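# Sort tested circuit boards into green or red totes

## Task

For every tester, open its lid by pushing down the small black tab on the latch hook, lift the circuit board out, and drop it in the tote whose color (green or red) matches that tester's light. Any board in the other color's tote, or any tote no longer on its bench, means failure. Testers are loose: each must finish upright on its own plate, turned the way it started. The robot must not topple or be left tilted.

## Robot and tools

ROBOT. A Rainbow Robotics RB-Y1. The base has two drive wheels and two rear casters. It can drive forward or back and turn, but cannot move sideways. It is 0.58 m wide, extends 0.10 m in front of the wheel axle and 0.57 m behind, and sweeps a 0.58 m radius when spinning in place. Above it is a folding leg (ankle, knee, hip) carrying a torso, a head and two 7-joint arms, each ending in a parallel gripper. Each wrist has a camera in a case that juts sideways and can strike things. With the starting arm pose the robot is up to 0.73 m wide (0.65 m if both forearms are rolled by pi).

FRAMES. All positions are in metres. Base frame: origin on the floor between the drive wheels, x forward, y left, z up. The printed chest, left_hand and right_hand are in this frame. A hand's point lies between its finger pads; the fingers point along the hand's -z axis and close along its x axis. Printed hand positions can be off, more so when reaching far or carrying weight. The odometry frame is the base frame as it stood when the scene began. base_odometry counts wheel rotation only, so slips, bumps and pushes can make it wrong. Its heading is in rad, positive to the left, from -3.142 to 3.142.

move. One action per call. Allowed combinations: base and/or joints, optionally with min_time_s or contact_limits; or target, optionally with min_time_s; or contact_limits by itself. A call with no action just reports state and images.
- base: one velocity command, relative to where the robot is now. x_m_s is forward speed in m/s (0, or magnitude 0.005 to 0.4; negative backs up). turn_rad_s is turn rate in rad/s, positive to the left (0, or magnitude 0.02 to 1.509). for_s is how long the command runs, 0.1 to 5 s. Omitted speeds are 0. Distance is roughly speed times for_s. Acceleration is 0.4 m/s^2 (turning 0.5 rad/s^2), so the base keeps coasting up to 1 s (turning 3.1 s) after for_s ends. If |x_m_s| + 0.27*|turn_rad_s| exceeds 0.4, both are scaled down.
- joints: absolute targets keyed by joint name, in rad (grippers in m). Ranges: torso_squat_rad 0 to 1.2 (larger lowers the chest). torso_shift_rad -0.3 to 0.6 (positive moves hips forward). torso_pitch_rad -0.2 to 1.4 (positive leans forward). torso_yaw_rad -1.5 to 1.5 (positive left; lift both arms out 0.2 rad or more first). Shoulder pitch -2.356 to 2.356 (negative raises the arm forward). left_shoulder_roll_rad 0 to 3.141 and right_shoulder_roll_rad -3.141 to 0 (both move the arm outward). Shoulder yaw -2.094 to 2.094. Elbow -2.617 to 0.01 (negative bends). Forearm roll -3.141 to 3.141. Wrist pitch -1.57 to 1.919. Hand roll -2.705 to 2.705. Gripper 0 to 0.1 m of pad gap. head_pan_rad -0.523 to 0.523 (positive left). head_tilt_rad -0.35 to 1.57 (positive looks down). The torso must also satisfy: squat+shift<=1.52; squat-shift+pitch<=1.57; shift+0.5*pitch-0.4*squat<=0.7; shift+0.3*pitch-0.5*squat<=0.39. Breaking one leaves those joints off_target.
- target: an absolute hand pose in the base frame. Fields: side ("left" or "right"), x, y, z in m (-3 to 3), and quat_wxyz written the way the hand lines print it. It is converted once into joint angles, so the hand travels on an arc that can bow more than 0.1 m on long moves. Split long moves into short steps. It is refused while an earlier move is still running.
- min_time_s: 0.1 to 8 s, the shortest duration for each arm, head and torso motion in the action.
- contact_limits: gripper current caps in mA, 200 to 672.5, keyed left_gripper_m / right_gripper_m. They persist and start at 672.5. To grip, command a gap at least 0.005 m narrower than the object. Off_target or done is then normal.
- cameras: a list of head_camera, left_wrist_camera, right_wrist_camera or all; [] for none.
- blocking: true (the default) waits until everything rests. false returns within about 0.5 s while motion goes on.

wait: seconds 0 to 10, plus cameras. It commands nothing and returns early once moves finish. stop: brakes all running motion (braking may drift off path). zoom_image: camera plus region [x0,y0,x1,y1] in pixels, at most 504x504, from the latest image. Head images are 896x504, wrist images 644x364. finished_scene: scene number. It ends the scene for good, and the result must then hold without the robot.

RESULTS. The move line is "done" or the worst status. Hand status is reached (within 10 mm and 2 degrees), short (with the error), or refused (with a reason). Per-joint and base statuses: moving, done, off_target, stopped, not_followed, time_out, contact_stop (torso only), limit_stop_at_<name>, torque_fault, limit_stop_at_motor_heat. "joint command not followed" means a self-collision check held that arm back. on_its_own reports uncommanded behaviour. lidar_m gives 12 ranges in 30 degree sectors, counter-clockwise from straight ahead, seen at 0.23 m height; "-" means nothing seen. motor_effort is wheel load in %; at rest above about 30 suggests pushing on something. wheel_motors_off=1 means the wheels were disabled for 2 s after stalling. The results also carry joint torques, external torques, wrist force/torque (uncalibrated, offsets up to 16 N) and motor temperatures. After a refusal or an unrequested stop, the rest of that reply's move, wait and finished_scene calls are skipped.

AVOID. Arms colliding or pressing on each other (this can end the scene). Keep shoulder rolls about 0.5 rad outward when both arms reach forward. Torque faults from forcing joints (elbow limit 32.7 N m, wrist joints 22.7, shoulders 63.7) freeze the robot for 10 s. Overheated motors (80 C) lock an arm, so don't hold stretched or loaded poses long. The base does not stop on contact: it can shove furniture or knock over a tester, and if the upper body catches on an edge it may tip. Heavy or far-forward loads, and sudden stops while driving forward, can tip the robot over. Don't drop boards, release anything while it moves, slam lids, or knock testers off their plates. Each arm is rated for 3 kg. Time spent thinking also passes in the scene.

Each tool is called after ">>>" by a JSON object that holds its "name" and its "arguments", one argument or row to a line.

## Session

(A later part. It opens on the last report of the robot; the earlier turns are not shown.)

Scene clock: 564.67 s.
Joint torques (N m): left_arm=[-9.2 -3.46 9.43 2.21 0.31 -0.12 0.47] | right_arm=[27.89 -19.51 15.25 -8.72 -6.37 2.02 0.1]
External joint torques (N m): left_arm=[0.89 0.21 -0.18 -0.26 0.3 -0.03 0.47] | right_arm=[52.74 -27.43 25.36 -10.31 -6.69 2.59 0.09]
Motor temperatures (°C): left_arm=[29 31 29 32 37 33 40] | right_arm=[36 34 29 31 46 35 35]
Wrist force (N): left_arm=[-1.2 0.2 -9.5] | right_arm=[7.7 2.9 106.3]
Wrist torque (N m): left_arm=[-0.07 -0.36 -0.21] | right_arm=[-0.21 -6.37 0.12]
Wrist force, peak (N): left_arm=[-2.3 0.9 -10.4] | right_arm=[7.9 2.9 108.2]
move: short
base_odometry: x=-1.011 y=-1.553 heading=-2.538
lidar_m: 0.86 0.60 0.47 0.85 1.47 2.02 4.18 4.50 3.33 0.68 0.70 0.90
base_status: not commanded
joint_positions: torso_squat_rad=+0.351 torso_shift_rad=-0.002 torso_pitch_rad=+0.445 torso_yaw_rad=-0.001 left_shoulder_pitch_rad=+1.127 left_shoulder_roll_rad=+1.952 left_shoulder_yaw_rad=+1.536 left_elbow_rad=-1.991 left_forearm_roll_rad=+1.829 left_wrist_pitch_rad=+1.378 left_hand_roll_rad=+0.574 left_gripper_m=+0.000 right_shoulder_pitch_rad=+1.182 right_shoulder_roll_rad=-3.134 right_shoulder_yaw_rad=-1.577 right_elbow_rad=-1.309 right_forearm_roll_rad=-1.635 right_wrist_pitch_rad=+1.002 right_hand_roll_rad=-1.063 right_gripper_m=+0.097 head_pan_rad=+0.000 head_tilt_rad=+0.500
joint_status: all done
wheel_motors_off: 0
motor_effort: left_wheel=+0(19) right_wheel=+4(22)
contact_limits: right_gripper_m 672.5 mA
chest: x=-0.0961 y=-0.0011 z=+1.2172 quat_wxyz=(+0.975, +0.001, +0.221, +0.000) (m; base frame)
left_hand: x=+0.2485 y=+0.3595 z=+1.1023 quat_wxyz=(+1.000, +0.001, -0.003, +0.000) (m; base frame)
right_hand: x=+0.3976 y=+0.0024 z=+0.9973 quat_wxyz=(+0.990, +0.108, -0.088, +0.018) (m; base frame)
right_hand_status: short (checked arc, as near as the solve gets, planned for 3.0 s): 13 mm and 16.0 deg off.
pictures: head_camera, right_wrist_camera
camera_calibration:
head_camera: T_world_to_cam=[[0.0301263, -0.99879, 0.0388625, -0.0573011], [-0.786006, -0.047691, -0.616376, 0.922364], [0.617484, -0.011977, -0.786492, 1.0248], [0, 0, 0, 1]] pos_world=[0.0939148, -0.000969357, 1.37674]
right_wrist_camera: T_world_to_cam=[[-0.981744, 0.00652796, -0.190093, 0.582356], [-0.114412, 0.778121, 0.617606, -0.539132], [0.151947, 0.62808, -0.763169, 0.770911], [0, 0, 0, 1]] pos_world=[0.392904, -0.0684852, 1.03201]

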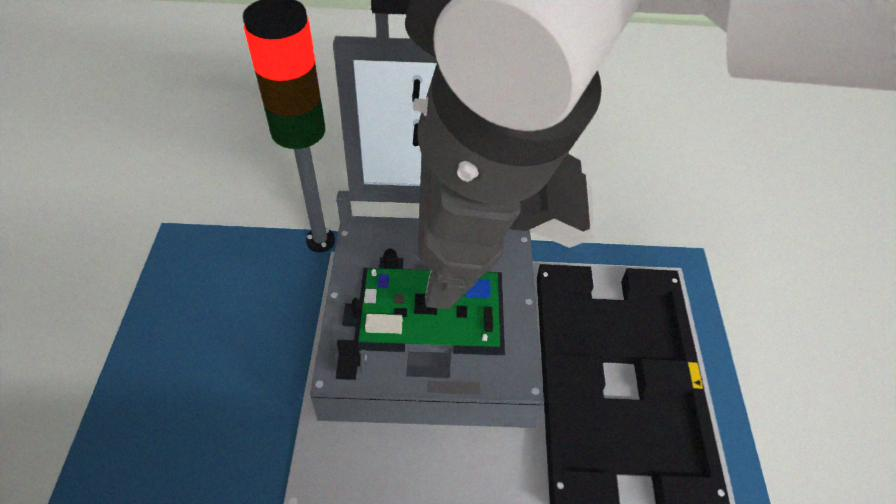

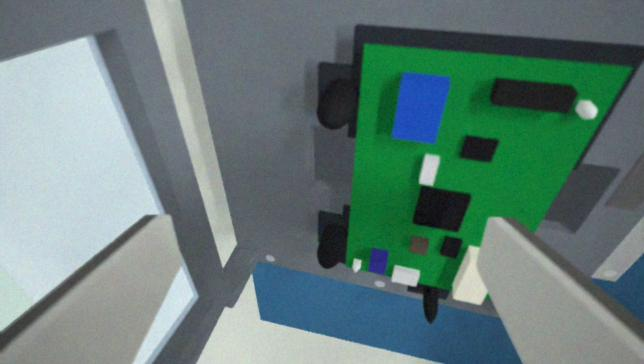

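>>> {"name": "move", "arguments": {
  "target": {"side":"right","x":0.385,"y":0.0,"z":1.05,"quat_wxyz":[0.9998,0,0,0.02]},
  "cameras": ["head_camera","right_wrist_camera"]
}}

>>> {"name": "move", "arguments": {
  "target": {"side":"right","x":0.33,"y":-0.15,"z":1.13,"quat_wxyz":[1,0,0,0]},
  "cameras": ["head_camera"]
}}

Scene clock: 574.27 s.
Joint torques (N m): left_arm=[-9.33 -3.6 9.26 2.2 0.28 -0.17 0.41] | right_arm=[-21.21 6.63 -7.92 2.91 0.2 -0.6 0.23]
External joint torques (N m): left_arm=[0.75 0.14 -0.34 -0.24 0.26 -0.1 0.41] | right_arm=[3.67 -1.49 1.83 0.44 -0.07 -0.26 0.22]
Motor temperatures (°C): left_arm=[29 31 29 32 37 33 40] | right_arm=[36 34 29 31 46 35 35]
Wrist force (N): left_arm=[-1.6 0.1 -9.1] | right_arm=[1.1 9.8 -12.7]
Wrist torque (N m): left_arm=[-0.06 -0.41 -0.20] | right_arm=[0.00 0.76 0.53]
Wrist force, peak (N): left_arm=[-1.1 0.1 -10.0] | right_arm=[8.1 3.4 108.0]
move: short
base_odometry: x=-1.011 y=-1.554 heading=-2.538
lidar_m: 0.86 0.61 0.47 0.86 1.47 2.02 4.18 4.50 3.34 0.69 0.71 0.89
base_status: not commanded
joint_positions: torso_squat_rad=+0.350 torso_shift_rad=+0.000 torso_pitch_rad=+0.450 torso_yaw_rad=+0.000 left_shoulder_pitch_rad=+1.127 left_shoulder_roll_rad=+1.952 left_shoulder_yaw_rad=+1.536 left_elbow_rad=-1.991 left_forearm_roll_rad=+1.829 left_wrist_pitch_rad=+1.378 left_hand_roll_rad=+0.574 left_gripper_m=+0.000 right_shoulder_pitch_rad=+1.042 right_shoulder_roll_rad=-3.140 right_shoulder_yaw_rad=-1.571 right_elbow_rad=-1.273 right_forearm_roll_rad=-1.788 right_wrist_pitch_rad=+1.194 right_hand_roll_rad=-1.028 right_gripper_m=+0.097 head_pan_rad=+0.000 head_tilt_rad=+0.500
joint_status: all done
wheel_motors_off: 0
motor_effort: left_wheel=+1(5) right_wheel=-1(6)
contact_limits: right_gripper_m 672.5 mA
chest: x=-0.0935 y=-0.0008 z=+1.2167 quat_wxyz=(+0.975, +0.000, +0.223, +0.000) (m; base frame)
left_hand: x=+0.2502 y=+0.3600 z=+1.0999 quat_wxyz=(+1.000, +0.000, +0.000, +0.000) (m; base frame)
right_hand: x=+0.3866 y=+0.0001 z=+1.0478 quat_wxyz=(+0.996, +0.066, -0.048, +0.020) (m; base frame)
right_hand_status: short (checked arc, as near as the solve gets, planned for 0.4 s): 3 mm and 9.4 deg off. The place is met; only the turn is off.
pictures: head_camera, right_wrist_camera
camera_calibration:
head_camera: T_world_to_cam=[[0.0308996, -0.998758, 0.0390741, -0.0571737], [-0.788983, -0.0483725, -0.612507, 0.919081], [0.613637, -0.0119025, -0.789499, 1.0261], [0, 0, 0, 1]] pos_world=[0.0972522, -0.000431309, 1.37528]
right_wrist_camera: T_world_to_cam=[[-0.993634, -0.0111449, -0.1121, 0.504032], [-0.0719424, 0.828523, 0.555315, -0.520887], [0.0866882, 0.559845, -0.824051, 0.901611], [0, 0, 0, 1]] pos_world=[0.385191, -0.0675779, 1.08873]

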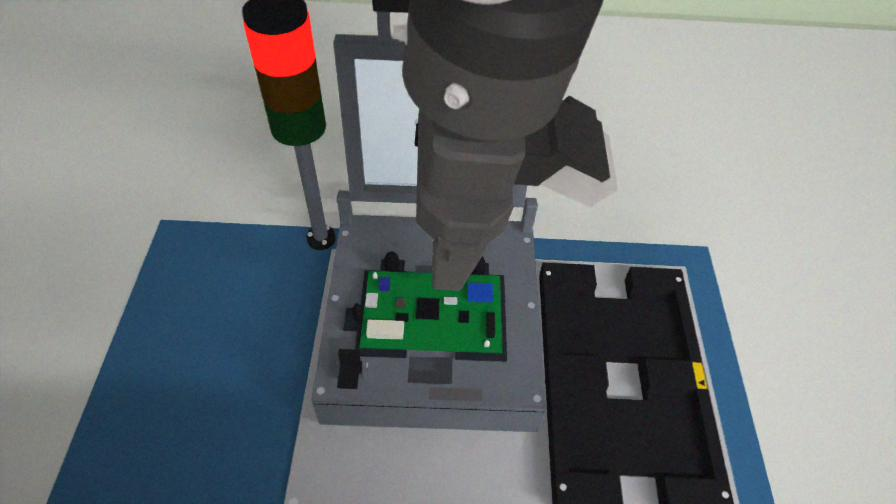

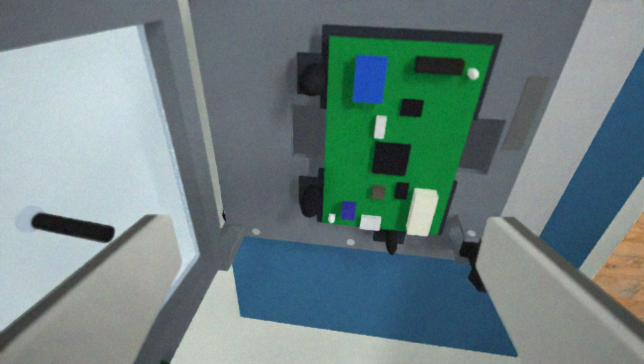

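Scene clock: 575.43 s.
Joint torques (N m): left_arm=[-9.21 -3.47 9.31 2.29 0.28 -0.07 0.43] | right_arm=[-18.99 4.57 -9.61 2.55 -0.09 -0.25 0.25]
External joint torques (N m): left_arm=[0.86 0.26 -0.29 -0.15 0.26 0.01 0.43] | right_arm=[1.42 -0.83 0.61 -0.59 -0.33 -0.25 0.25]
Motor temperatures (°C): left_arm=[29 31 29 32 37 33 40] | right_arm=[36 34 29 31 46 35 35]
Wrist force (N): left_arm=[-1.5 -0.2 -9.3] | right_arm=[2.0 11.0 -13.1]
Wrist torque (N m): left_arm=[-0.01 -0.39 -0.21] | right_arm=[-0.09 0.81 0.51]
Wrist force, peak (N): left_arm=[-1.6 -0.1 -9.8] | right_arm=[1.3 11.3 -14.0]
move: done
base_odometry: x=-1.011 y=-1.554 heading=-2.538
lidar_m: 0.86 0.60 0.48 0.84 1.46 2.03 4.18 4.51 3.34 0.68 0.71 0.90
base_status: not commanded
joint_positions: torso_squat_rad=+0.350 torso_shift_rad=+0.000 torso_pitch_rad=+0.450 torso_yaw_rad=+0.000 left_shoulder_pitch_rad=+1.127 left_shoulder_roll_rad=+1.952 left_shoulder_yaw_rad=+1.536 left_elbow_rad=-1.991 left_forearm_roll_rad=+1.829 left_wrist_pitch_rad=+1.378 left_hand_roll_rad=+0.574 left_gripper_m=+0.000 right_shoulder_pitch_rad=+0.921 right_shoulder_roll_rad=-2.656 right_shoulder_yaw_rad=-1.575 right_elbow_rad=-1.678 right_forearm_roll_rad=-1.908 right_wrist_pitch_rad=+1.456 right_hand_roll_rad=-1.009 right_gripper_m=+0.097 head_pan_rad=+0.000 head_tilt_rad=+0.500
joint_status: all done
wheel_motors_off: 0
motor_effort: left_wheel=+2(3) right_wheel=-1(3)
contact_limits: right_gripper_m 672.5 mA
chest: x=-0.0935 y=-0.0008 z=+1.2167 quat_wxyz=(+0.975, +0.000, +0.223, +0.000) (m; base frame)
left_hand: x=+0.2503 y=+0.3600 z=+1.0999 quat_wxyz=(+1.000, +0.000, +0.000, +0.000) (m; base frame)
right_hand: x=+0.3301 y=-0.1500 z=+1.1300 quat_wxyz=(+1.000, +0.000, +0.000, +0.000) (m; base frame)
right_hand_status: reached (checked arc, planned for 0.8 s): 0 mm and 0.0 deg off.
pictures: head_camera
camera_calibration:
head_camera: T_world_to_cam=[[0.0309091, -0.998759, 0.0390633, -0.0571605], [-0.789015, -0.0483728, -0.612466, 0.919037], [0.613596, -0.0118907, -0.789531, 1.02612], [0, 0, 0, 1]] pos_world=[0.0972769, -0.000431828, 1.37527]

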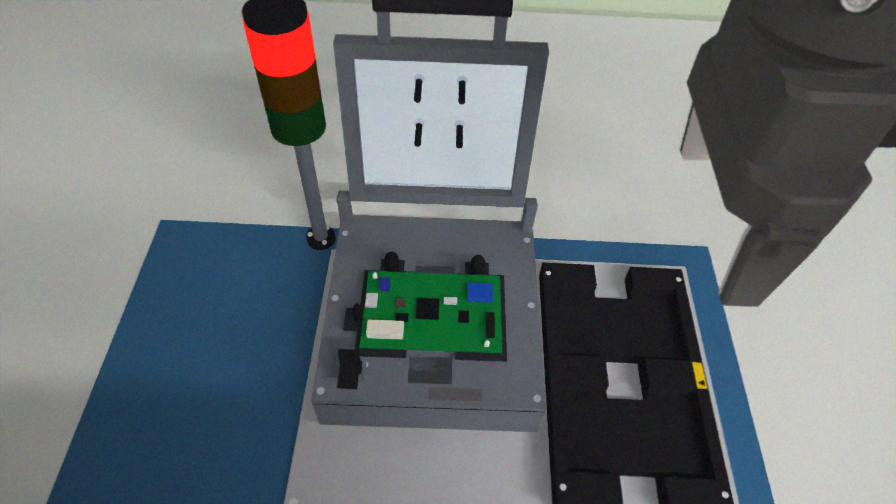

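>>> {"name": "move", "arguments": {
  "joints": {"torso_yaw_rad":0.25},
  "min_time_s": 2,
  "cameras": []
}}

>>> {"name": "move", "arguments": {
  "target": {"side":"right","x":0.385,"y":0.0,"z":1.06,"quat_wxyz":[0.9998,0,0,0.02]},
  "cameras": ["head_camera","right_wrist_camera"]
}}

Scene clock: 586.03 s.
Joint torques (N m): left_arm=[-8.83 -4.54 8.78 3.03 0.08 -0.01 0.5] | right_arm=[-19.58 2.64 -9.96 2.26 -0.2 -0.46 0.28]
External joint torques (N m): left_arm=[0.82 0.32 -0.41 -0.27 0.25 -0.03 0.5] | right_arm=[1.33 -0.35 0.65 -0.4 -0.35 -0.25 0.28]
Motor temperatures (°C): left_arm=[29 31 29 32 37 33 40] | right_arm=[36 34 29 31 46 35 35]
Wrist force (N): left_arm=[-1.8 -0.8 -9.4] | right_arm=[2.0 10.3 -13.2]
Wrist torque (N m): left_arm=[0.02 -0.41 -0.20] | right_arm=[-0.07 0.80 0.53]
Wrist force, peak (N): left_arm=[-1.8 -0.3 -9.8] | right_arm=[2.4 11.2 -13.3]
move: done
base_odometry: x=-1.011 y=-1.554 heading=-2.538
lidar_m: 0.86 0.61 0.48 0.85 1.47 2.03 4.18 4.50 3.33 0.68 0.71 0.89
base_status: not commanded
joint_positions: torso_squat_rad=+0.350 torso_shift_rad=+0.000 torso_pitch_rad=+0.450 torso_yaw_rad=+0.250 left_shoulder_pitch_rad=+1.127 left_shoulder_roll_rad=+1.952 left_shoulder_yaw_rad=+1.536 left_elbow_rad=-1.991 left_forearm_roll_rad=+1.829 left_wrist_pitch_rad=+1.378 left_hand_roll_rad=+0.574 left_gripper_m=+0.000 right_shoulder_pitch_rad=+0.921 right_shoulder_roll_rad=-2.656 right_shoulder_yaw_rad=-1.575 right_elbow_rad=-1.678 right_forearm_roll_rad=-1.908 right_wrist_pitch_rad=+1.456 right_hand_roll_rad=-1.009 right_gripper_m=+0.097 head_pan_rad=+0.000 head_tilt_rad=+0.500
joint_status: all done
wheel_motors_off: 0
motor_effort: left_wheel=+1(2) right_wheel=+0(3)
contact_limits: right_gripper_m 672.5 mA
chest: x=-0.0935 y=-0.0008 z=+1.2167 quat_wxyz=(+0.967, +0.028, +0.221, +0.122) (m; base frame)
left_hand: x=+0.1598 y=+0.4380 z=+1.1437 quat_wxyz=(+0.992, +0.055, +0.000, +0.112) (m; base frame)
right_hand: x=+0.3516 y=-0.0416 z=+1.1197 quat_wxyz=(+0.992, +0.054, +0.000, +0.112) (m; base frame)
pictures: none
No camera images: "cameras" was empty.

Scene clock: 587.03 s.
Joint torques (N m): left_arm=[-8.59 -4.67 8.91 3.16 0.1 -0.04 0.45] | right_arm=[-22.56 5.91 -8.93 2.81 0.14 -0.06 0.14]
External joint torques (N m): left_arm=[1.07 0.19 -0.28 -0.14 0.27 -0.06 0.45] | right_arm=[1.83 1.17 0.99 0.4 -0.1 -0.05 0.14]
Motor temperatures (°C): left_arm=[29 31 29 32 37 33 40] | right_arm=[36 34 29 31 46 35 35]
Wrist force (N): left_arm=[-1.8 -0.5 -9.5] | right_arm=[2.2 11.0 -13.0]
Wrist torque (N m): left_arm=[0.00 -0.41 -0.21] | right_arm=[-0.11 0.83 0.52]
Wrist force, peak (N): left_arm=[-2.0 -0.7 -9.7] | right_arm=[2.7 10.2 -14.9]
move: done
base_odometry: x=-1.011 y=-1.554 heading=-2.538
lidar_m: 0.85 0.60 0.48 0.84 1.47 2.03 4.18 4.51 3.34 0.68 0.70 0.90
base_status: not commanded
joint_positions: torso_squat_rad=+0.350 torso_shift_rad=+0.000 torso_pitch_rad=+0.450 torso_yaw_rad=+0.250 left_shoulder_pitch_rad=+1.127 left_shoulder_roll_rad=+1.952 left_shoulder_yaw_rad=+1.536 left_elbow_rad=-1.991 left_forearm_roll_rad=+1.829 left_wrist_pitch_rad=+1.378 left_hand_roll_rad=+0.574 left_gripper_m=+0.000 right_shoulder_pitch_rad=+0.999 right_shoulder_roll_rad=-2.936 right_shoulder_yaw_rad=-1.498 right_elbow_rad=-1.384 right_forearm_roll_rad=-1.819 right_wrist_pitch_rad=+1.432 right_hand_roll_rad=-1.152 right_gripper_m=+0.097 head_pan_rad=+0.000 head_tilt_rad=+0.500
joint_status: all done
wheel_motors_off: 0
motor_effort: left_wheel=+1(2) right_wheel=+0(2)
contact_limits: right_gripper_m 672.5 mA
chest: x=-0.0935 y=-0.0007 z=+1.2167 quat_wxyz=(+0.967, +0.028, +0.221, +0.122) (m; base frame)
left_hand: x=+0.1598 y=+0.4380 z=+1.1436 quat_wxyz=(+0.992, +0.055, +0.000, +0.112) (m; base frame)
right_hand: x=+0.3849 y=+0.0002 z=+1.0602 quat_wxyz=(+1.000, +0.000, +0.000, +0.020) (m; base frame)
right_hand_status: reached (checked arc, planned for 0.6 s): 0 mm and 0.1 deg off.
pictures: head_camera, right_wrist_camera
camera_calibration:
head_camera: T_world_to_cam=[[0.25318, -0.965014, -0.0681742, 0.0941505], [-0.765681, -0.156813, -0.623813, 0.934967], [0.591298, 0.210137, -0.778594, 1.01087], [0, 0, 0, 1]] pos_world=[0.0943237, 0.0250509, 1.37672]
right_wrist_camera: T_world_to_cam=[[-0.999641, -0.019943, -0.0178884, 0.406181], [-0.02582, 0.895268, 0.44478, -0.42856], [0.00714465, 0.445082, -0.895461, 1.01819], [0, 0, 0, 1]] pos_world=[0.387695, -0.0614025, 1.10963]

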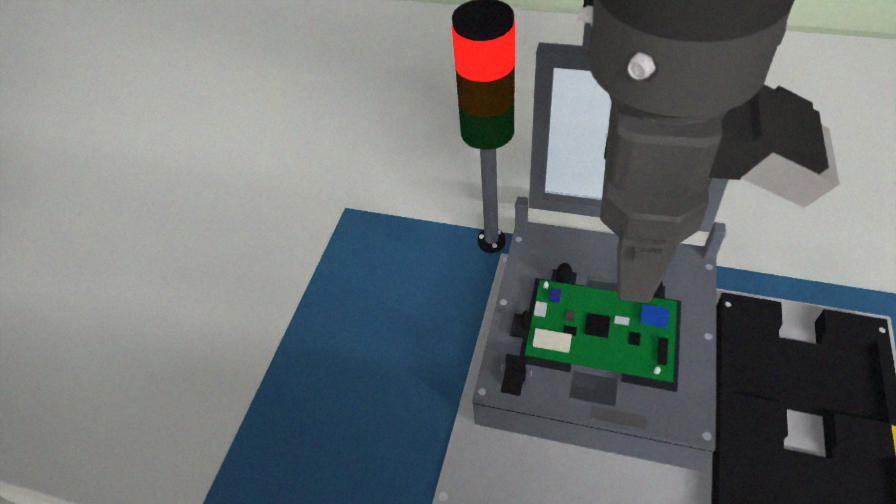

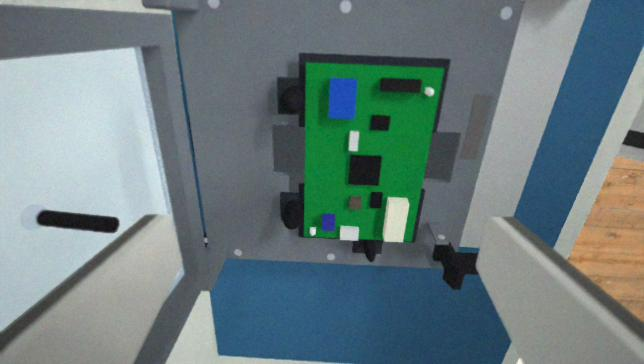

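>>> {"name": "move", "arguments": {
  "target": {"side":"right","x":0.393,"y":0.003,"z":0.99,"quat_wxyz":[0.9998,0,0,0.02]},
  "min_time_s": 3,
  "cameras": ["head_camera","right_wrist_camera"]
}}

>>> {"name": "zoom_image", "arguments": {
  "camera": "head_camera",
  "region": [470, 200, 750, 440]
}}

Scene clock: 594.07 s.
Joint torques (N m): left_arm=[-8.89 -4.31 8.93 3.11 0.03 -0.02 0.39] | right_arm=[10.98 -7.04 7.1 -1.29 -2.74 -2.51 1.32]
External joint torques (N m): left_arm=[0.77 0.49 -0.27 -0.2 0.2 -0.03 0.39] | right_arm=[36.04 -12.31 16.75 -3.32 -2.99 -2.49 1.32]
Motor temperatures (°C): left_arm=[29 31 29 32 37 33 40] | right_arm=[36 34 29 31 46 35 35]
Wrist force (N): left_arm=[-1.8 -0.7 -9.9] | right_arm=[-9.9 -2.2 63.9]
Wrist torque (N m): left_arm=[0.01 -0.43 -0.19] | right_arm=[-0.48 -4.23 -0.41]
Wrist force, peak (N): left_arm=[-1.8 -0.7 -9.9] | right_arm=[-9.9 -2.6 65.9]
move: done
base_odometry: x=-1.011 y=-1.554 heading=-2.538
lidar_m: 0.87 0.60 0.48 0.86 1.46 2.03 4.19 4.50 3.34 0.69 0.70 0.90
base_status: not commanded
joint_positions: torso_squat_rad=+0.350 torso_shift_rad=-0.001 torso_pitch_rad=+0.446 torso_yaw_rad=+0.250 left_shoulder_pitch_rad=+1.127 left_shoulder_roll_rad=+1.952 left_shoulder_yaw_rad=+1.536 left_elbow_rad=-1.991 left_forearm_roll_rad=+1.829 left_wrist_pitch_rad=+1.378 left_hand_roll_rad=+0.574 left_gripper_m=+0.000 right_shoulder_pitch_rad=+1.114 right_shoulder_roll_rad=-2.994 right_shoulder_yaw_rad=-1.452 right_elbow_rad=-1.320 right_forearm_roll_rad=-1.747 right_wrist_pitch_rad=+1.302 right_hand_roll_rad=-1.133 right_gripper_m=+0.097 head_pan_rad=+0.000 head_tilt_rad=+0.500
joint_status: all done
wheel_motors_off: 0
motor_effort: left_wheel=+1(2) right_wheel=-2(3)
contact_limits: right_gripper_m 672.5 mA
chest: x=-0.0953 y=-0.0009 z=+1.2171 quat_wxyz=(+0.968, +0.028, +0.220, +0.122) (m; base frame)
left_hand: x=+0.1584 y=+0.4378 z=+1.1449 quat_wxyz=(+0.992, +0.054, -0.002, +0.112) (m; base frame)
right_hand: x=+0.3945 y=+0.0037 z=+0.9977 quat_wxyz=(+1.000, +0.004, -0.008, +0.019) (m; base frame)
right_hand_status: reached (checked arc, planned for 3.0 s): 8 mm and 1.0 deg off.
pictures: head_camera, right_wrist_camera
camera_calibration:
head_camera: T_world_to_cam=[[0.253162, -0.965071, -0.0674267, 0.0935852], [-0.763625, -0.156554, -0.626393, 0.937161], [0.593958, 0.210068, -0.776586, 1.01003], [0, 0, 0, 1]] pos_world=[0.0920308, 0.0248571, 1.37772]
right_wrist_camera: T_world_to_cam=[[-0.999331, -0.0172817, -0.0322388, 0.42888], [-0.0299622, 0.892304, 0.450439, -0.407713], [0.0209825, 0.451103, -0.892225, 0.951905], [0, 0, 0, 1]] pos_world=[0.396403, -0.0581916, 1.04679]

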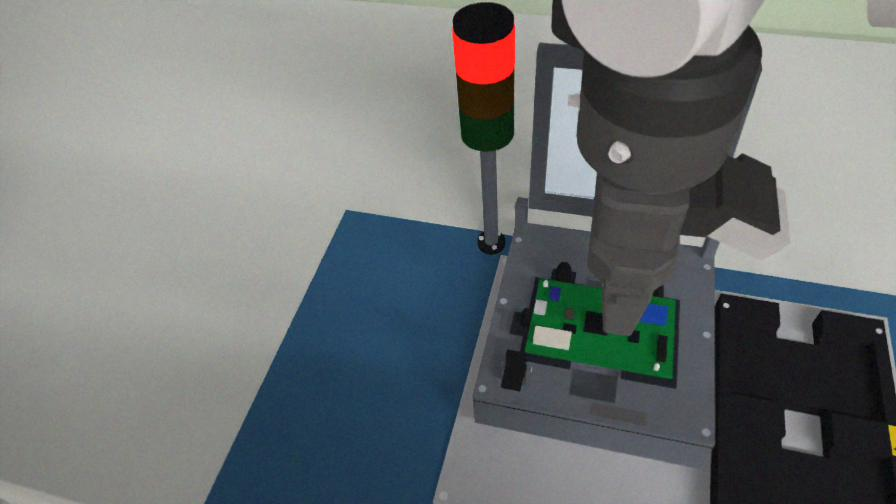

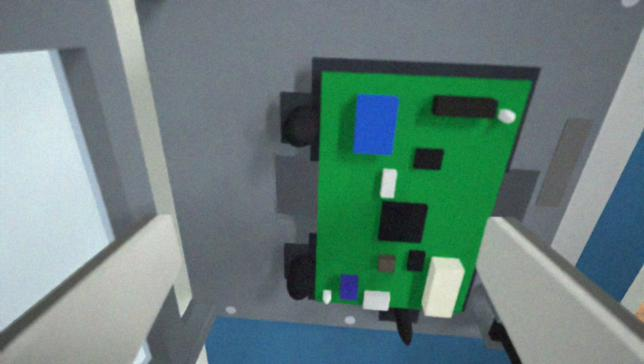

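Scaled by 1.800 from the camera's 896x504 image, which has a finer 1280x720 frame.

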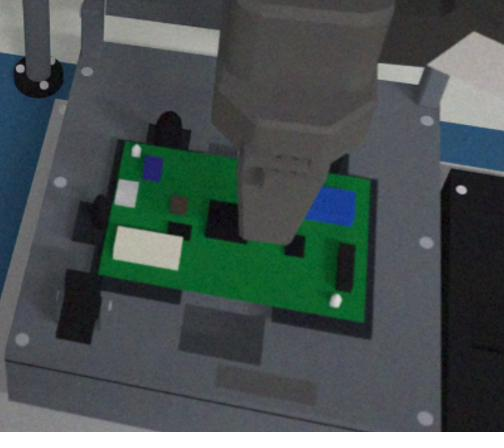

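>>> {"name": "move", "arguments": {
  "target": {"side":"right","x":0.385,"y":0.003,"z":1.03,"quat_wxyz":[0.9998,0,0,0.02]},
  "cameras": []
}}

>>> {"name": "move", "arguments": {
  "target": {"side":"right","x":0.36,"y":0.003,"z":0.99,"quat_wxyz":[0.9998,0,0,0.02]},
  "min_time_s": 3,
  "cameras": ["head_camera","right_wrist_camera"]
}}

>>> {"name": "zoom_image", "arguments": {
  "camera": "head_camera",
  "region": [470, 200, 750, 440]
}}

Scene clock: 612.80 s.
Joint torques (N m): left_arm=[-8.57 -4.41 8.98 3.17 0.07 0 0.47] | right_arm=[-21.26 5.34 -8.55 1.72 -0.17 -0.28 0.02]
External joint torques (N m): left_arm=[1.08 0.45 -0.2 -0.13 0.23 -0.02 0.47] | right_arm=[3.43 0.34 1.3 -0.47 -0.4 -0.28 0.02]
Motor temperatures (°C): left_arm=[29 31 29 32 37 33 40] | right_arm=[36 34 29 31 46 35 35]
Wrist force (N): left_arm=[-1.7 -0.5 -9.2] | right_arm=[2.2 11.1 -13.1]
Wrist torque (N m): left_arm=[-0.01 -0.41 -0.20] | right_arm=[-0.12 0.84 0.53]
Wrist force, peak (N): left_arm=[-1.6 -0.9 -9.8] | right_arm=[-9.8 -2.7 65.8]
move: done
base_odometry: x=-1.011 y=-1.554 heading=-2.538
lidar_m: 0.86 0.60 0.47 0.86 1.47 2.03 4.18 4.50 3.34 0.69 0.71 0.89
base_status: not commanded
joint_positions: torso_squat_rad=+0.350 torso_shift_rad=+0.000 torso_pitch_rad=+0.450 torso_yaw_rad=+0.250 left_shoulder_pitch_rad=+1.127 left_shoulder_roll_rad=+1.952 left_shoulder_yaw_rad=+1.536 left_elbow_rad=-1.991 left_forearm_roll_rad=+1.829 left_wrist_pitch_rad=+1.378 left_hand_roll_rad=+0.574 left_gripper_m=+0.000 right_shoulder_pitch_rad=+1.054 right_shoulder_roll_rad=-2.966 right_shoulder_yaw_rad=-1.475 right_elbow_rad=-1.364 right_forearm_roll_rad=-1.788 right_wrist_pitch_rad=+1.373 right_hand_roll_rad=-1.151 right_gripper_m=+0.097 head_pan_rad=+0.000 head_tilt_rad=+0.500
joint_status: all done
wheel_motors_off: 0
motor_effort: left_wheel=+3(7) right_wheel=-2(7)
contact_limits: right_gripper_m 672.5 mA
chest: x=-0.0935 y=-0.0008 z=+1.2167 quat_wxyz=(+0.967, +0.028, +0.221, +0.122) (m; base frame)
left_hand: x=+0.1598 y=+0.4380 z=+1.1437 quat_wxyz=(+0.992, +0.055, +0.000, +0.112) (m; base frame)
right_hand: x=+0.3863 y=+0.0033 z=+1.0285 quat_wxyz=(+1.000, +0.000, +0.001, +0.020) (m; base frame)
right_hand_status: reached (checked arc, planned for 0.3 s): 2 mm and 0.2 deg off.
pictures: none
No camera images: "cameras" was empty.

Scene clock: 616.13 s.
Joint torques (N m): left_arm=[-8.95 -4.11 9.04 3.07 0.01 -0.05 0.36] | right_arm=[-20.03 7.28 -8.31 1.12 0.41 -0.4 -0.42]
External joint torques (N m): left_arm=[0.71 0.75 -0.14 -0.23 0.18 -0.07 0.36] | right_arm=[3.8 2.31 1.82 -0.62 0.19 -0.39 -0.42]
Motor temperatures (°C): left_arm=[29 31 29 32 37 33 40] | right_arm=[36 34 29 31 46 35 35]
Wrist force (N): left_arm=[-1.7 -0.7 -9.5] | right_arm=[1.8 10.9 -13.1]
Wrist torque (N m): left_arm=[0.00 -0.41 -0.19] | right_arm=[-0.10 0.81 0.53]
Wrist force, peak (N): left_arm=[-1.9 -0.8 -9.7] | right_arm=[2.0 10.7 -13.6]
move: done
base_odometry: x=-1.011 y=-1.554 heading=-2.538
lidar_m: 0.86 0.60 0.48 0.86 1.47 2.03 4.18 4.50 3.34 0.68 0.71 0.89
base_status: not commanded
joint_positions: torso_squat_rad=+0.350 torso_shift_rad=+0.000 torso_pitch_rad=+0.450 torso_yaw_rad=+0.250 left_shoulder_pitch_rad=+1.127 left_shoulder_roll_rad=+1.952 left_shoulder_yaw_rad=+1.536 left_elbow_rad=-1.991 left_forearm_roll_rad=+1.829 left_wrist_pitch_rad=+1.378 left_hand_roll_rad=+0.574 left_gripper_m=+0.000 right_shoulder_pitch_rad=+1.106 right_shoulder_roll_rad=-2.949 right_shoulder_yaw_rad=-1.438 right_elbow_rad=-1.504 right_forearm_roll_rad=-1.720 right_wrist_pitch_rad=+1.280 right_hand_roll_rad=-1.268 right_gripper_m=+0.097 head_pan_rad=+0.000 head_tilt_rad=+0.500
joint_status: all done
wheel_motors_off: 0
motor_effort: left_wheel=+1(4) right_wheel=+0(2)
contact_limits: right_gripper_m 672.5 mA
chest: x=-0.0935 y=-0.0008 z=+1.2167 quat_wxyz=(+0.967, +0.028, +0.221, +0.122) (m; base frame)
left_hand: x=+0.1598 y=+0.4380 z=+1.1437 quat_wxyz=(+0.992, +0.055, +0.000, +0.112) (m; base frame)
right_hand: x=+0.3600 y=+0.0034 z=+0.9905 quat_wxyz=(+1.000, +0.000, +0.000, +0.020) (m; base frame)
right_hand_status: reached (checked arc, planned for 3.0 s): 1 mm and 0.1 deg off.
pictures: head_camera, right_wrist_camera
camera_calibration:
head_camera: T_world_to_cam=[[0.253116, -0.965028, -0.0682178, 0.0941564], [-0.76566, -0.156723, -0.623861, 0.935003], [0.591352, 0.210141, -0.778552, 1.01086], [0, 0, 0, 1]] pos_world=[0.0942906, 0.0249784, 1.37674]
right_wrist_camera: T_world_to_cam=[[-0.999644, -0.0205786, -0.0169794, 0.379257], [-0.0259849, 0.895246, 0.444815, -0.401067], [0.00604708, 0.445097, -0.895462, 0.954977], [0, 0, 0, 1]] pos_world=[0.362925, -0.0582, 1.03999]

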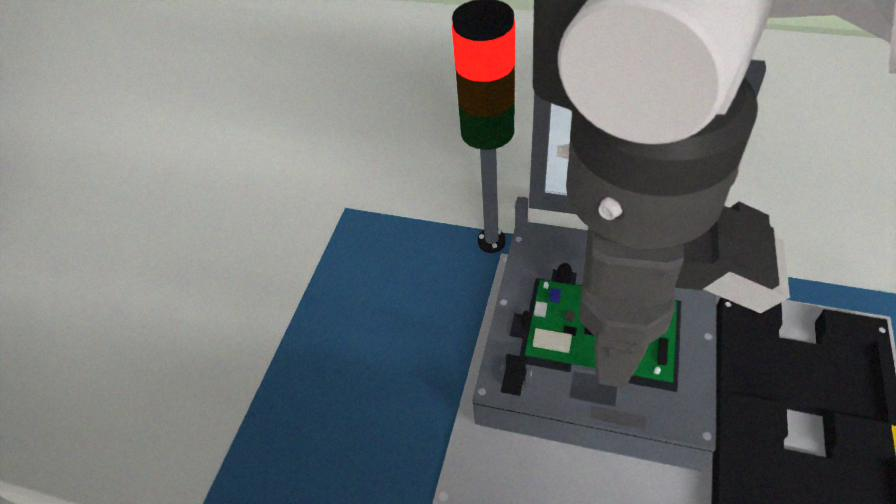

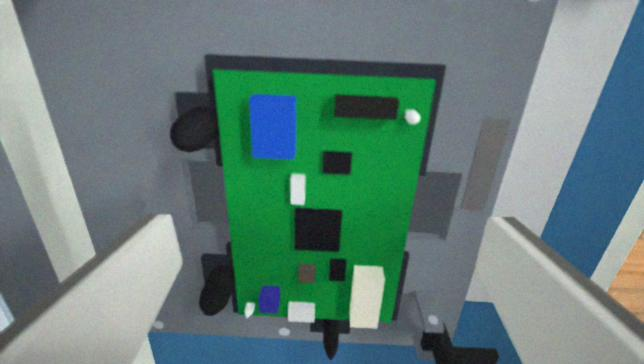

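Scaled by 1.800 from the camera's 896x504 image, which has a finer 1280x720 frame.

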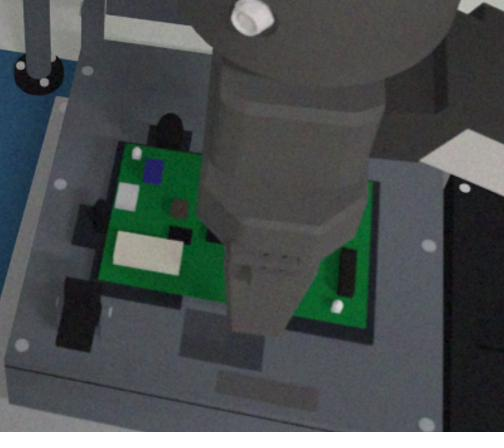

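>>> {"name": "move", "arguments": {
  "target": {"side":"right","x":0.3625,"y":0.013,"z":0.968,"quat_wxyz":[0.9998,0,0,0.02]},
  "min_time_s": 3,
  "cameras": ["head_camera","right_wrist_camera"]
}}

>>> {"name": "zoom_image", "arguments": {
  "camera": "head_camera",
  "region": [470, 240, 710, 440]
}}

Scene clock: 634.73 s.
Joint torques (N m): left_arm=[-8.79 -4.25 8.63 3.19 0.05 -0.02 0.37] | right_arm=[-20.47 3.33 -7.85 2.43 0.3 -0.3 0.43]
External joint torques (N m): left_arm=[0.86 0.62 -0.56 -0.11 0.22 -0.04 0.37] | right_arm=[3.81 -1.81 2.06 0.82 0.08 -0.3 0.43]
Motor temperatures (°C): left_arm=[29 31 29 32 37 33 40] | right_arm=[36 34 29 31 46 35 35]
Wrist force (N): left_arm=[-1.7 -0.7 -9.1] | right_arm=[2.1 10.6 -13.3]
Wrist torque (N m): left_arm=[0.00 -0.41 -0.19] | right_arm=[-0.08 0.83 0.52]
Wrist force, peak (N): left_arm=[-1.9 -0.4 -10.0] | right_arm=[2.0 11.0 -13.3]
move: done
base_odometry: x=-1.011 y=-1.554 heading=-2.538
lidar_m: 0.86 0.59 0.47 0.86 1.47 2.02 4.18 4.50 3.34 0.69 0.71 0.89
base_status: not commanded
joint_positions: torso_squat_rad=+0.350 torso_shift_rad=+0.000 torso_pitch_rad=+0.450 torso_yaw_rad=+0.250 left_shoulder_pitch_rad=+1.127 left_shoulder_roll_rad=+1.952 left_shoulder_yaw_rad=+1.536 left_elbow_rad=-1.991 left_forearm_roll_rad=+1.829 left_wrist_pitch_rad=+1.378 left_hand_roll_rad=+0.574 left_gripper_m=+0.000 right_shoulder_pitch_rad=+1.145 right_shoulder_roll_rad=-3.005 right_shoulder_yaw_rad=-1.425 right_elbow_rad=-1.441 right_forearm_roll_rad=-1.699 right_wrist_pitch_rad=+1.246 right_hand_roll_rad=-1.261 right_gripper_m=+0.097 head_pan_rad=+0.000 head_tilt_rad=+0.500
joint_status: all done
wheel_motors_off: 0
motor_effort: left_wheel=+2(3) right_wheel=-1(3)
contact_limits: right_gripper_m 672.5 mA
chest: x=-0.0935 y=-0.0008 z=+1.2167 quat_wxyz=(+0.967, +0.028, +0.221, +0.122) (m; base frame)
left_hand: x=+0.1598 y=+0.4380 z=+1.1437 quat_wxyz=(+0.992, +0.055, +0.000, +0.112) (m; base frame)
right_hand: x=+0.3627 y=+0.0131 z=+0.9685 quat_wxyz=(+1.000, +0.000, +0.000, +0.020) (m; base frame)
right_hand_status: reached (checked arc, planned for 3.0 s): 1 mm and 0.1 deg off.
pictures: head_camera, right_wrist_camera
camera_calibration:
head_camera: T_world_to_cam=[[0.253116, -0.965028, -0.0682178, 0.0941565], [-0.76566, -0.156723, -0.623861, 0.935004], [0.591352, 0.210141, -0.778552, 1.01085], [0, 0, 0, 1]] pos_world=[0.0942906, 0.0249784, 1.37674]
right_wrist_camera: T_world_to_cam=[[-0.999652, -0.019413, -0.0178388, 0.382596], [-0.025323, 0.895298, 0.444748, -0.400058], [0.00733713, 0.445045, -0.895478, 0.930481], [0, 0, 0, 1]] pos_world=[0.365505, -0.0485079, 1.01798]

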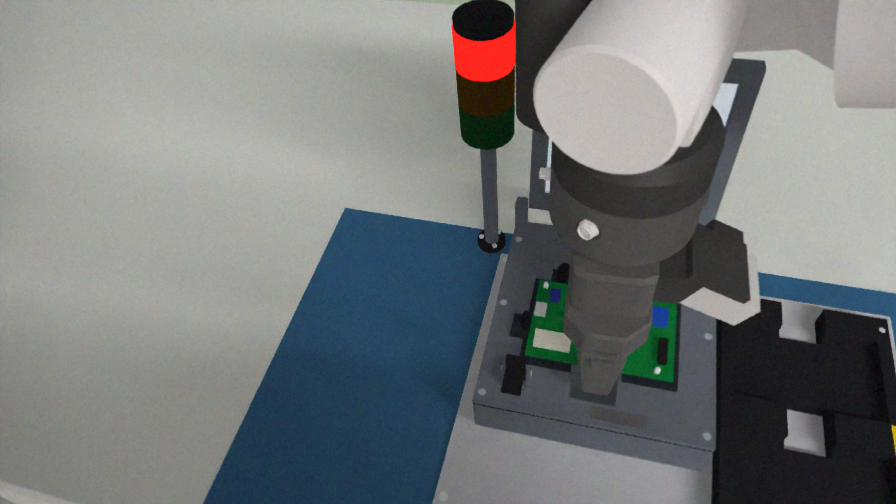

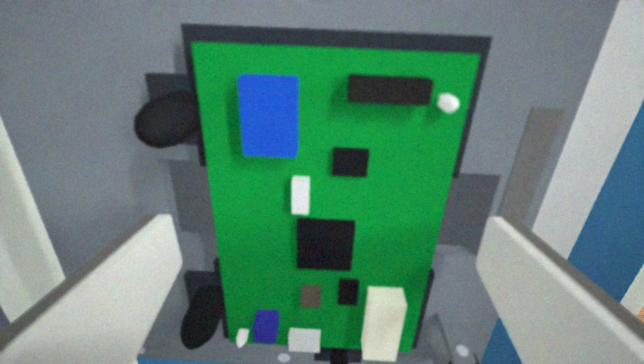

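Scaled by 2.100 from the camera's 896x504 image, which has a finer 1280x720 frame.

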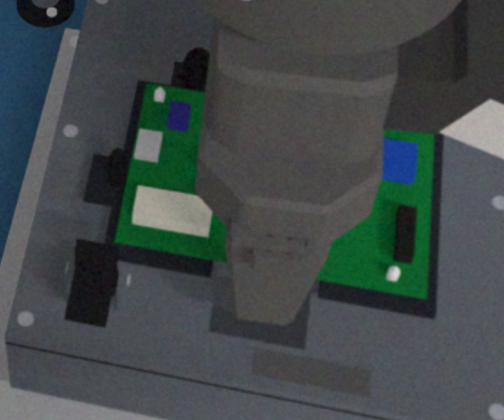

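>>> {"name": "move", "arguments": {
  "target": {"side":"right","x":0.3625,"y":0.013,"z":0.952,"quat_wxyz":[0.9998,0,0,0.02]},
  "min_time_s": 2,
  "cameras": ["head_camera","right_wrist_camera"]
}}

>>> {"name": "zoom_image", "arguments": {
  "camera": "head_camera",
  "region": [470, 240, 710, 440]
}}

Scene clock: 642.20 s.
Joint torques (N m): left_arm=[-9.06 -4.26 8.9 3.15 -0.06 -0.01 0.43] | right_arm=[-19.3 2.89 -7.35 1.73 0.09 -0.25 0.3]
External joint torques (N m): left_arm=[0.59 0.6 -0.29 -0.14 0.11 -0.03 0.43] | right_arm=[5.01 -2.3 2.46 0.25 -0.13 -0.25 0.3]
Motor temperatures (°C): left_arm=[29 31 29 32 37 33 40] | right_arm=[36 34 29 31 46 35 35]
Wrist force (N): left_arm=[-2.0 -0.6 -9.6] | right_arm=[3.9 10.6 -10.9]
Wrist torque (N m): left_arm=[-0.02 -0.46 -0.21] | right_arm=[-0.06 0.96 0.51]
Wrist force, peak (N): left_arm=[-2.0 -0.5 -9.8] | right_arm=[2.0 11.1 -13.5]
move: done
base_odometry: x=-1.011 y=-1.554 heading=-2.538
lidar_m: 0.86 0.59 0.47 0.86 1.47 2.03 4.19 4.51 3.34 0.68 0.70 0.89
base_status: not commanded
joint_positions: torso_squat_rad=+0.350 torso_shift_rad=+0.000 torso_pitch_rad=+0.450 torso_yaw_rad=+0.250 left_shoulder_pitch_rad=+1.127 left_shoulder_roll_rad=+1.952 left_shoulder_yaw_rad=+1.536 left_elbow_rad=-1.991 left_forearm_roll_rad=+1.829 left_wrist_pitch_rad=+1.378 left_hand_roll_rad=+0.574 left_gripper_m=+0.000 right_shoulder_pitch_rad=+1.172 right_shoulder_roll_rad=-3.018 right_shoulder_yaw_rad=-1.413 right_elbow_rad=-1.428 right_forearm_roll_rad=-1.681 right_wrist_pitch_rad=+1.218 right_hand_roll_rad=-1.261 right_gripper_m=+0.097 head_pan_rad=+0.000 head_tilt_rad=+0.500
joint_status: all done
wheel_motors_off: 0
motor_effort: left_wheel=+2(3) right_wheel=+1(3)
contact_limits: right_gripper_m 672.5 mA
chest: x=-0.0935 y=-0.0008 z=+1.2167 quat_wxyz=(+0.967, +0.028, +0.221, +0.122) (m; base frame)
left_hand: x=+0.1598 y=+0.4380 z=+1.1437 quat_wxyz=(+0.992, +0.055, +0.000, +0.112) (m; base frame)
right_hand: x=+0.3624 y=+0.0128 z=+0.9532 quat_wxyz=(+1.000, +0.000, -0.001, +0.020) (m; base frame)
right_hand_status: reached (checked arc, planned for 2.0 s): 1 mm and 0.1 deg off.
pictures: head_camera, right_wrist_camera
camera_calibration:
head_camera: T_world_to_cam=[[0.253116, -0.965028, -0.0682176, 0.0941564], [-0.76566, -0.156723, -0.623862, 0.935004], [0.591353, 0.210141, -0.778552, 1.01085], [0, 0, 0, 1]] pos_world=[0.0942905, 0.0249785, 1.37674]
right_wrist_camera: T_world_to_cam=[[-0.999641, -0.0197244, -0.0181326, 0.382247], [-0.0257339, 0.895208, 0.444905, -0.392979], [0.00745692, 0.445212, -0.895394, 0.916809], [0, 0, 0, 1]] pos_world=[0.36516, -0.0488369, 1.00268]

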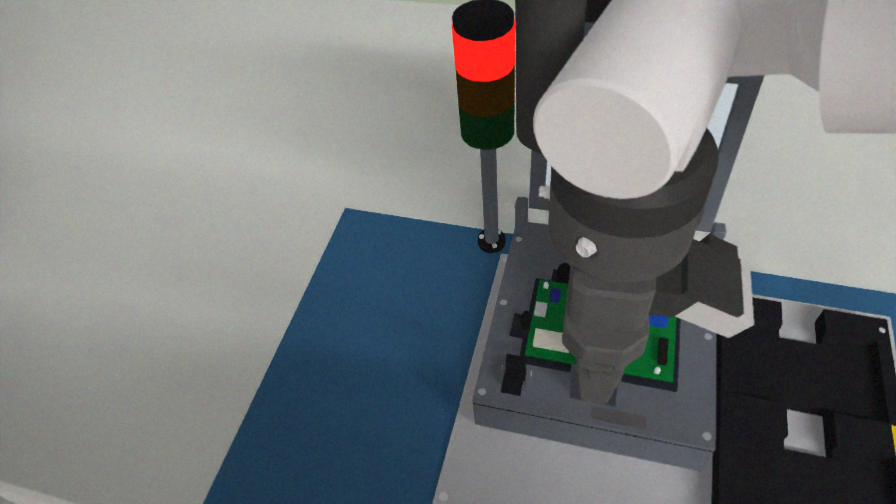

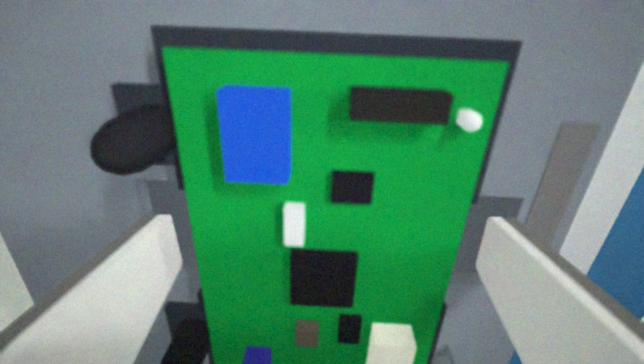

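Scaled by 2.100 from the camera's 896x504 image, which has a finer 1280x720 frame.

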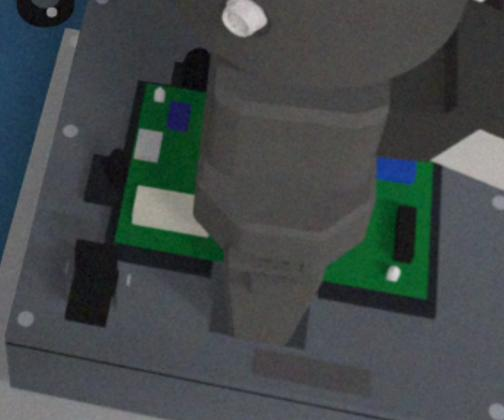

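>>> {"name": "move", "arguments": {
  "target": {"side":"right","x":0.3635,"y":0.0142,"z":0.942,"quat_wxyz":[0.9998,0,0,0.02]},
  "min_time_s": 2.5,
  "cameras": ["head_camera","right_wrist_camera"]
}}

>>> {"name": "zoom_image", "arguments": {
  "camera": "head_camera",
  "region": [470, 240, 710, 440]
}}

Scene clock: 651.30 s.
Joint torques (N m): left_arm=[-8.7 -4.21 8.62 3.16 0.03 0.01 0.33] | right_arm=[-17.12 2.78 -5.78 2.08 0.89 -0.76 0.62]
External joint torques (N m): left_arm=[0.95 0.64 -0.57 -0.14 0.2 -0.01 0.33] | right_arm=[7.31 -2.45 3.91 0.64 0.67 -0.76 0.62]
Motor temperatures (°C): left_arm=[29 31 29 32 37 33 40] | right_arm=[36 34 29 31 46 35 35]
Wrist force (N): left_arm=[-1.9 -0.6 -9.4] | right_arm=[0.3 9.9 -2.6]
Wrist torque (N m): left_arm=[0.00 -0.42 -0.20] | right_arm=[-0.09 1.01 0.28]
Wrist force, peak (N): left_arm=[-1.7 -0.6 -9.8] | right_arm=[-11.1 2.3 24.3]
move: done
base_odometry: x=-1.011 y=-1.554 heading=-2.538
lidar_m: 0.86 0.61 0.48 0.85 1.47 2.03 4.18 4.49 3.34 0.69 0.71 0.89
base_status: not commanded
joint_positions: torso_squat_rad=+0.350 torso_shift_rad=+0.000 torso_pitch_rad=+0.449 torso_yaw_rad=+0.250 left_shoulder_pitch_rad=+1.127 left_shoulder_roll_rad=+1.952 left_shoulder_yaw_rad=+1.536 left_elbow_rad=-1.991 left_forearm_roll_rad=+1.829 left_wrist_pitch_rad=+1.378 left_hand_roll_rad=+0.574 left_gripper_m=+0.000 right_shoulder_pitch_rad=+1.191 right_shoulder_roll_rad=-3.035 right_shoulder_yaw_rad=-1.406 right_elbow_rad=-1.403 right_forearm_roll_rad=-1.672 right_wrist_pitch_rad=+1.202 right_hand_roll_rad=-1.254 right_gripper_m=+0.097 head_pan_rad=+0.000 head_tilt_rad=+0.500
joint_status: all done
wheel_motors_off: 0
motor_effort: left_wheel=+2(7) right_wheel=+0(3)
contact_limits: right_gripper_m 672.5 mA
chest: x=-0.0937 y=-0.0008 z=+1.2168 quat_wxyz=(+0.967, +0.028, +0.221, +0.122) (m; base frame)
left_hand: x=+0.1596 y=+0.4380 z=+1.1438 quat_wxyz=(+0.992, +0.055, -0.001, +0.112) (m; base frame)
right_hand: x=+0.3636 y=+0.0143 z=+0.9436 quat_wxyz=(+1.000, +0.001, -0.001, +0.020) (m; base frame)
right_hand_status: reached (checked arc, planned for 2.5 s): 2 mm and 0.2 deg off.
pictures: head_camera, right_wrist_camera
camera_calibration:
head_camera: T_world_to_cam=[[0.253161, -0.965026, -0.0680814, 0.0940753], [-0.765381, -0.156751, -0.624197, 0.935297], [0.591694, 0.210131, -0.778295, 1.01074], [0, 0, 0, 1]] pos_world=[0.093992, 0.0250058, 1.37687]
right_wrist_camera: T_world_to_cam=[[-0.999627, -0.0194151, -0.0192325, 0.384386], [-0.0259508, 0.894992, 0.445326, -0.390365], [0.00856687, 0.445659, -0.895162, 0.906831], [0, 0, 0, 1]] pos_world=[0.366343, -0.0473002, 0.992993]

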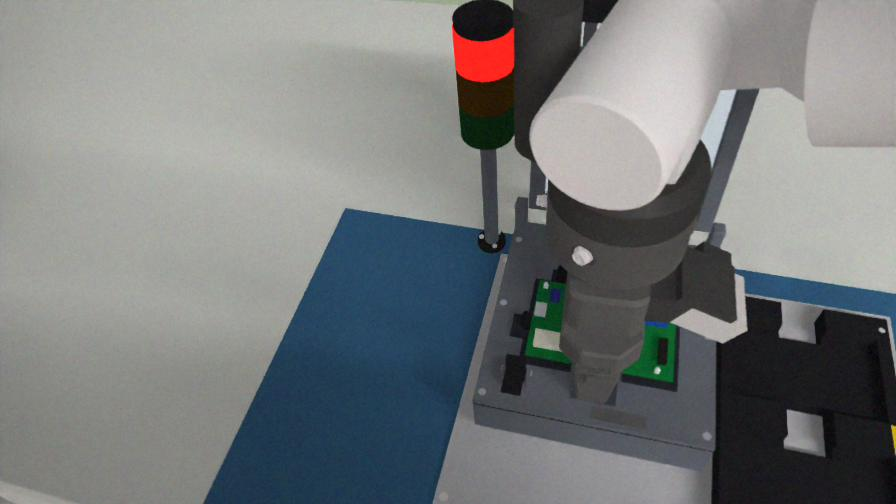

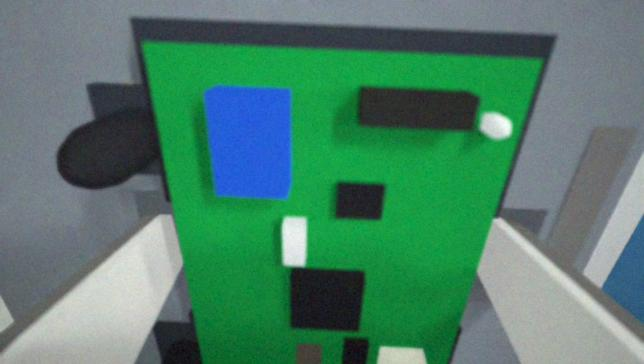

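Scaled by 2.100 from the camera's 896x504 image, which has a finer 1280x720 frame.

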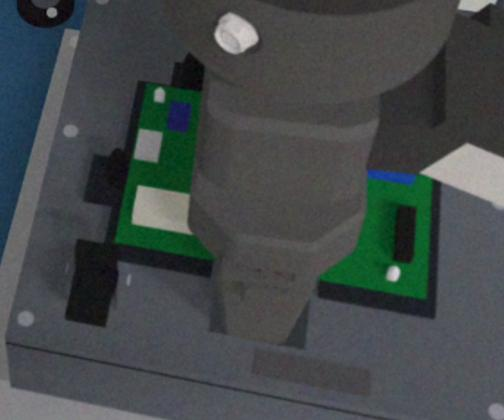

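>>> {"name": "move", "arguments": {
  "target": {"side":"right","x":0.3635,"y":0.0142,"z":0.939,"quat_wxyz":[0.9998,0,0,0.02]},
  "min_time_s": 1.5,
  "cameras": []
}}

>>> {"name": "move", "arguments": {
  "joints": {"right_gripper_m":0.03},
  "cameras": ["head_camera","right_wrist_camera"]
}}

Scene clock: 658.03 s.
Joint torques (N m): left_arm=[-8.86 -4.25 8.82 3.2 0.06 -0.09 0.37] | right_arm=[-17.1 2.41 -5.31 2.74 1.61 -1.57 0.98]
External joint torques (N m): left_arm=[0.79 0.6 -0.37 -0.1 0.22 -0.11 0.37] | right_arm=[7.37 -2.83 4.34 1.33 1.39 -1.57 0.98]
Motor temperatures (°C): left_arm=[29 31 29 32 37 33 40] | right_arm=[36 34 29 31 46 35 35]
Wrist force (N): left_arm=[-1.7 -0.7 -9.5] | right_arm=[-4.4 7.3 1.1]
Wrist torque (N m): left_arm=[0.00 -0.41 -0.20] | right_arm=[-0.13 0.84 -0.11]
Wrist force, peak (N): left_arm=[-1.8 -0.5 -9.9] | right_arm=[0.3 10.1 -2.7]
move: done
base_odometry: x=-1.011 y=-1.554 heading=-2.538
lidar_m: 0.86 0.61 0.48 0.86 1.46 2.03 4.19 4.50 3.35 0.68 0.71 0.90
base_status: not commanded
joint_positions: torso_squat_rad=+0.350 torso_shift_rad=+0.000 torso_pitch_rad=+0.449 torso_yaw_rad=+0.250 left_shoulder_pitch_rad=+1.127 left_shoulder_roll_rad=+1.952 left_shoulder_yaw_rad=+1.536 left_elbow_rad=-1.991 left_forearm_roll_rad=+1.829 left_wrist_pitch_rad=+1.378 left_hand_roll_rad=+0.574 left_gripper_m=+0.000 right_shoulder_pitch_rad=+1.197 right_shoulder_roll_rad=-3.040 right_shoulder_yaw_rad=-1.404 right_elbow_rad=-1.395 right_forearm_roll_rad=-1.669 right_wrist_pitch_rad=+1.197 right_hand_roll_rad=-1.251 right_gripper_m=+0.097 head_pan_rad=+0.000 head_tilt_rad=+0.500
joint_status: all done
wheel_motors_off: 0
motor_effort: left_wheel=+2(3) right_wheel=-1(2)
contact_limits: right_gripper_m 672.5 mA
chest: x=-0.0938 y=-0.0008 z=+1.2168 quat_wxyz=(+0.967, +0.028, +0.221, +0.122) (m; base frame)
left_hand: x=+0.1596 y=+0.4380 z=+1.1439 quat_wxyz=(+0.992, +0.055, -0.001, +0.112) (m; base frame)
right_hand: x=+0.3639 y=+0.0145 z=+0.9401 quat_wxyz=(+1.000, +0.001, -0.001, +0.020) (m; base frame)
right_hand_status: reached (checked arc, planned for 1.5 s): 1 mm and 0.1 deg off.
pictures: none
No camera images: "cameras" was empty.

Scene clock: 659.30 s.
Joint torques (N m): left_arm=[-8.77 -4.29 8.79 3.18 0.05 -0.09 0.44] | right_arm=[-20.88 3.58 -8.01 1.6 0.1 -0.16 0.47]
External joint torques (N m): left_arm=[0.88 0.57 -0.4 -0.12 0.22 -0.11 0.43] | right_arm=[3.58 -1.66 1.64 0.2 -0.11 -0.16 0.47]
Motor temperatures (°C): left_arm=[29 31 29 32 37 33 40] | right_arm=[36 33 29 31 46 35 35]
Wrist force (N): left_arm=[-1.6 -0.6 -9.5] | right_arm=[3.3 11.1 -13.4]
Wrist torque (N m): left_arm=[-0.01 -0.40 -0.19] | right_arm=[-0.11 0.86 0.36]
Wrist force, peak (N): left_arm=[-1.9 -0.5 -9.7] | right_arm=[4.6 11.3 -15.2]
move: off_target
base_odometry: x=-1.011 y=-1.554 heading=-2.538
lidar_m: 0.86 0.60 0.47 0.86 1.47 2.03 4.18 4.50 3.34 0.68 0.70 0.89
base_status: not commanded
joint_positions: torso_squat_rad=+0.350 torso_shift_rad=+0.000 torso_pitch_rad=+0.450 torso_yaw_rad=+0.250 left_shoulder_pitch_rad=+1.127 left_shoulder_roll_rad=+1.952 left_shoulder_yaw_rad=+1.536 left_elbow_rad=-1.991 left_forearm_roll_rad=+1.829 left_wrist_pitch_rad=+1.378 left_hand_roll_rad=+0.574 left_gripper_m=+0.000 right_shoulder_pitch_rad=+1.198 right_shoulder_roll_rad=-3.041 right_shoulder_yaw_rad=-1.404 right_elbow_rad=-1.394 right_forearm_roll_rad=-1.669 right_wrist_pitch_rad=+1.196 right_hand_roll_rad=-1.251 right_gripper_m=+0.070 head_pan_rad=+0.000 head_tilt_rad=+0.500
joint_status: right_gripper_m off_target (ended at +0.070, target +0.030)
wheel_motors_off: 0
motor_effort: left_wheel=+2(3) right_wheel=+1(2)
contact_limits: right_gripper_m 672.5 mA
chest: x=-0.0935 y=-0.0008 z=+1.2167 quat_wxyz=(+0.967, +0.028, +0.221, +0.122) (m; base frame)
left_hand: x=+0.1598 y=+0.4380 z=+1.1437 quat_wxyz=(+0.992, +0.055, +0.000, +0.112) (m; base frame)
right_hand: x=+0.3639 y=+0.0142 z=+0.9393 quat_wxyz=(+1.000, +0.000, +0.000, +0.020) (m; base frame)
pictures: head_camera, right_wrist_camera
camera_calibration:
head_camera: T_world_to_cam=[[0.253136, -0.965025, -0.0681776, 0.0941359], [-0.765616, -0.156751, -0.623908, 0.935052], [0.5914, 0.210132, -0.778519, 1.01083], [0, 0, 0, 1]] pos_world=[0.094255, 0.0250059, 1.37676]
right_wrist_camera: T_world_to_cam=[[-0.999661, -0.0192906, -0.017487, 0.382937], [-0.025056, 0.895351, 0.444656, -0.388091], [0.00707932, 0.444943, -0.895531, 0.903959], [0, 0, 0, 1]] pos_world=[0.366683, -0.0473459, 0.988786]

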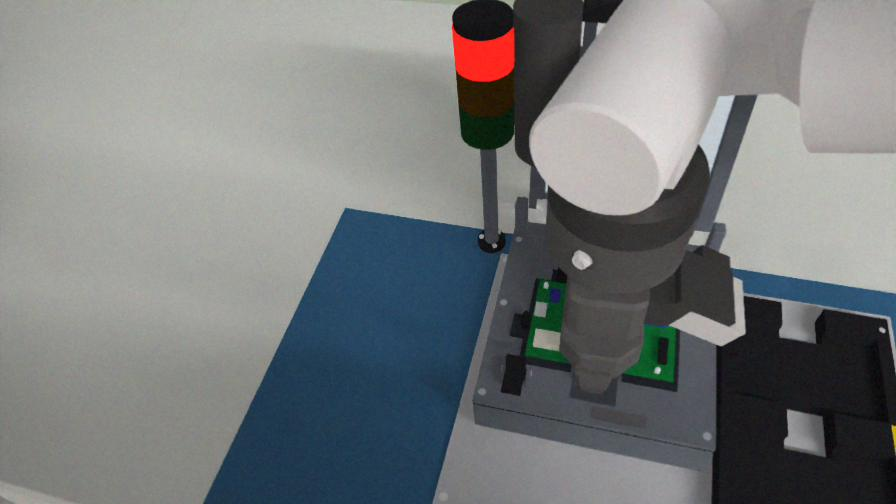

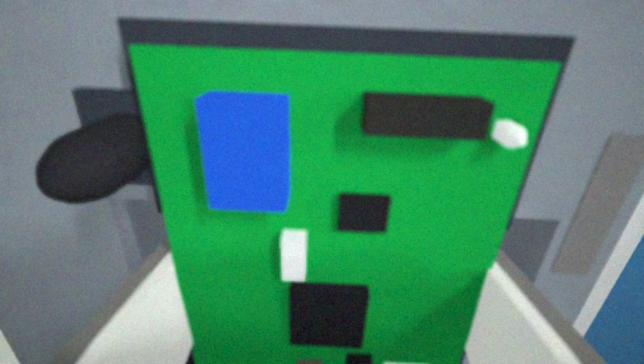

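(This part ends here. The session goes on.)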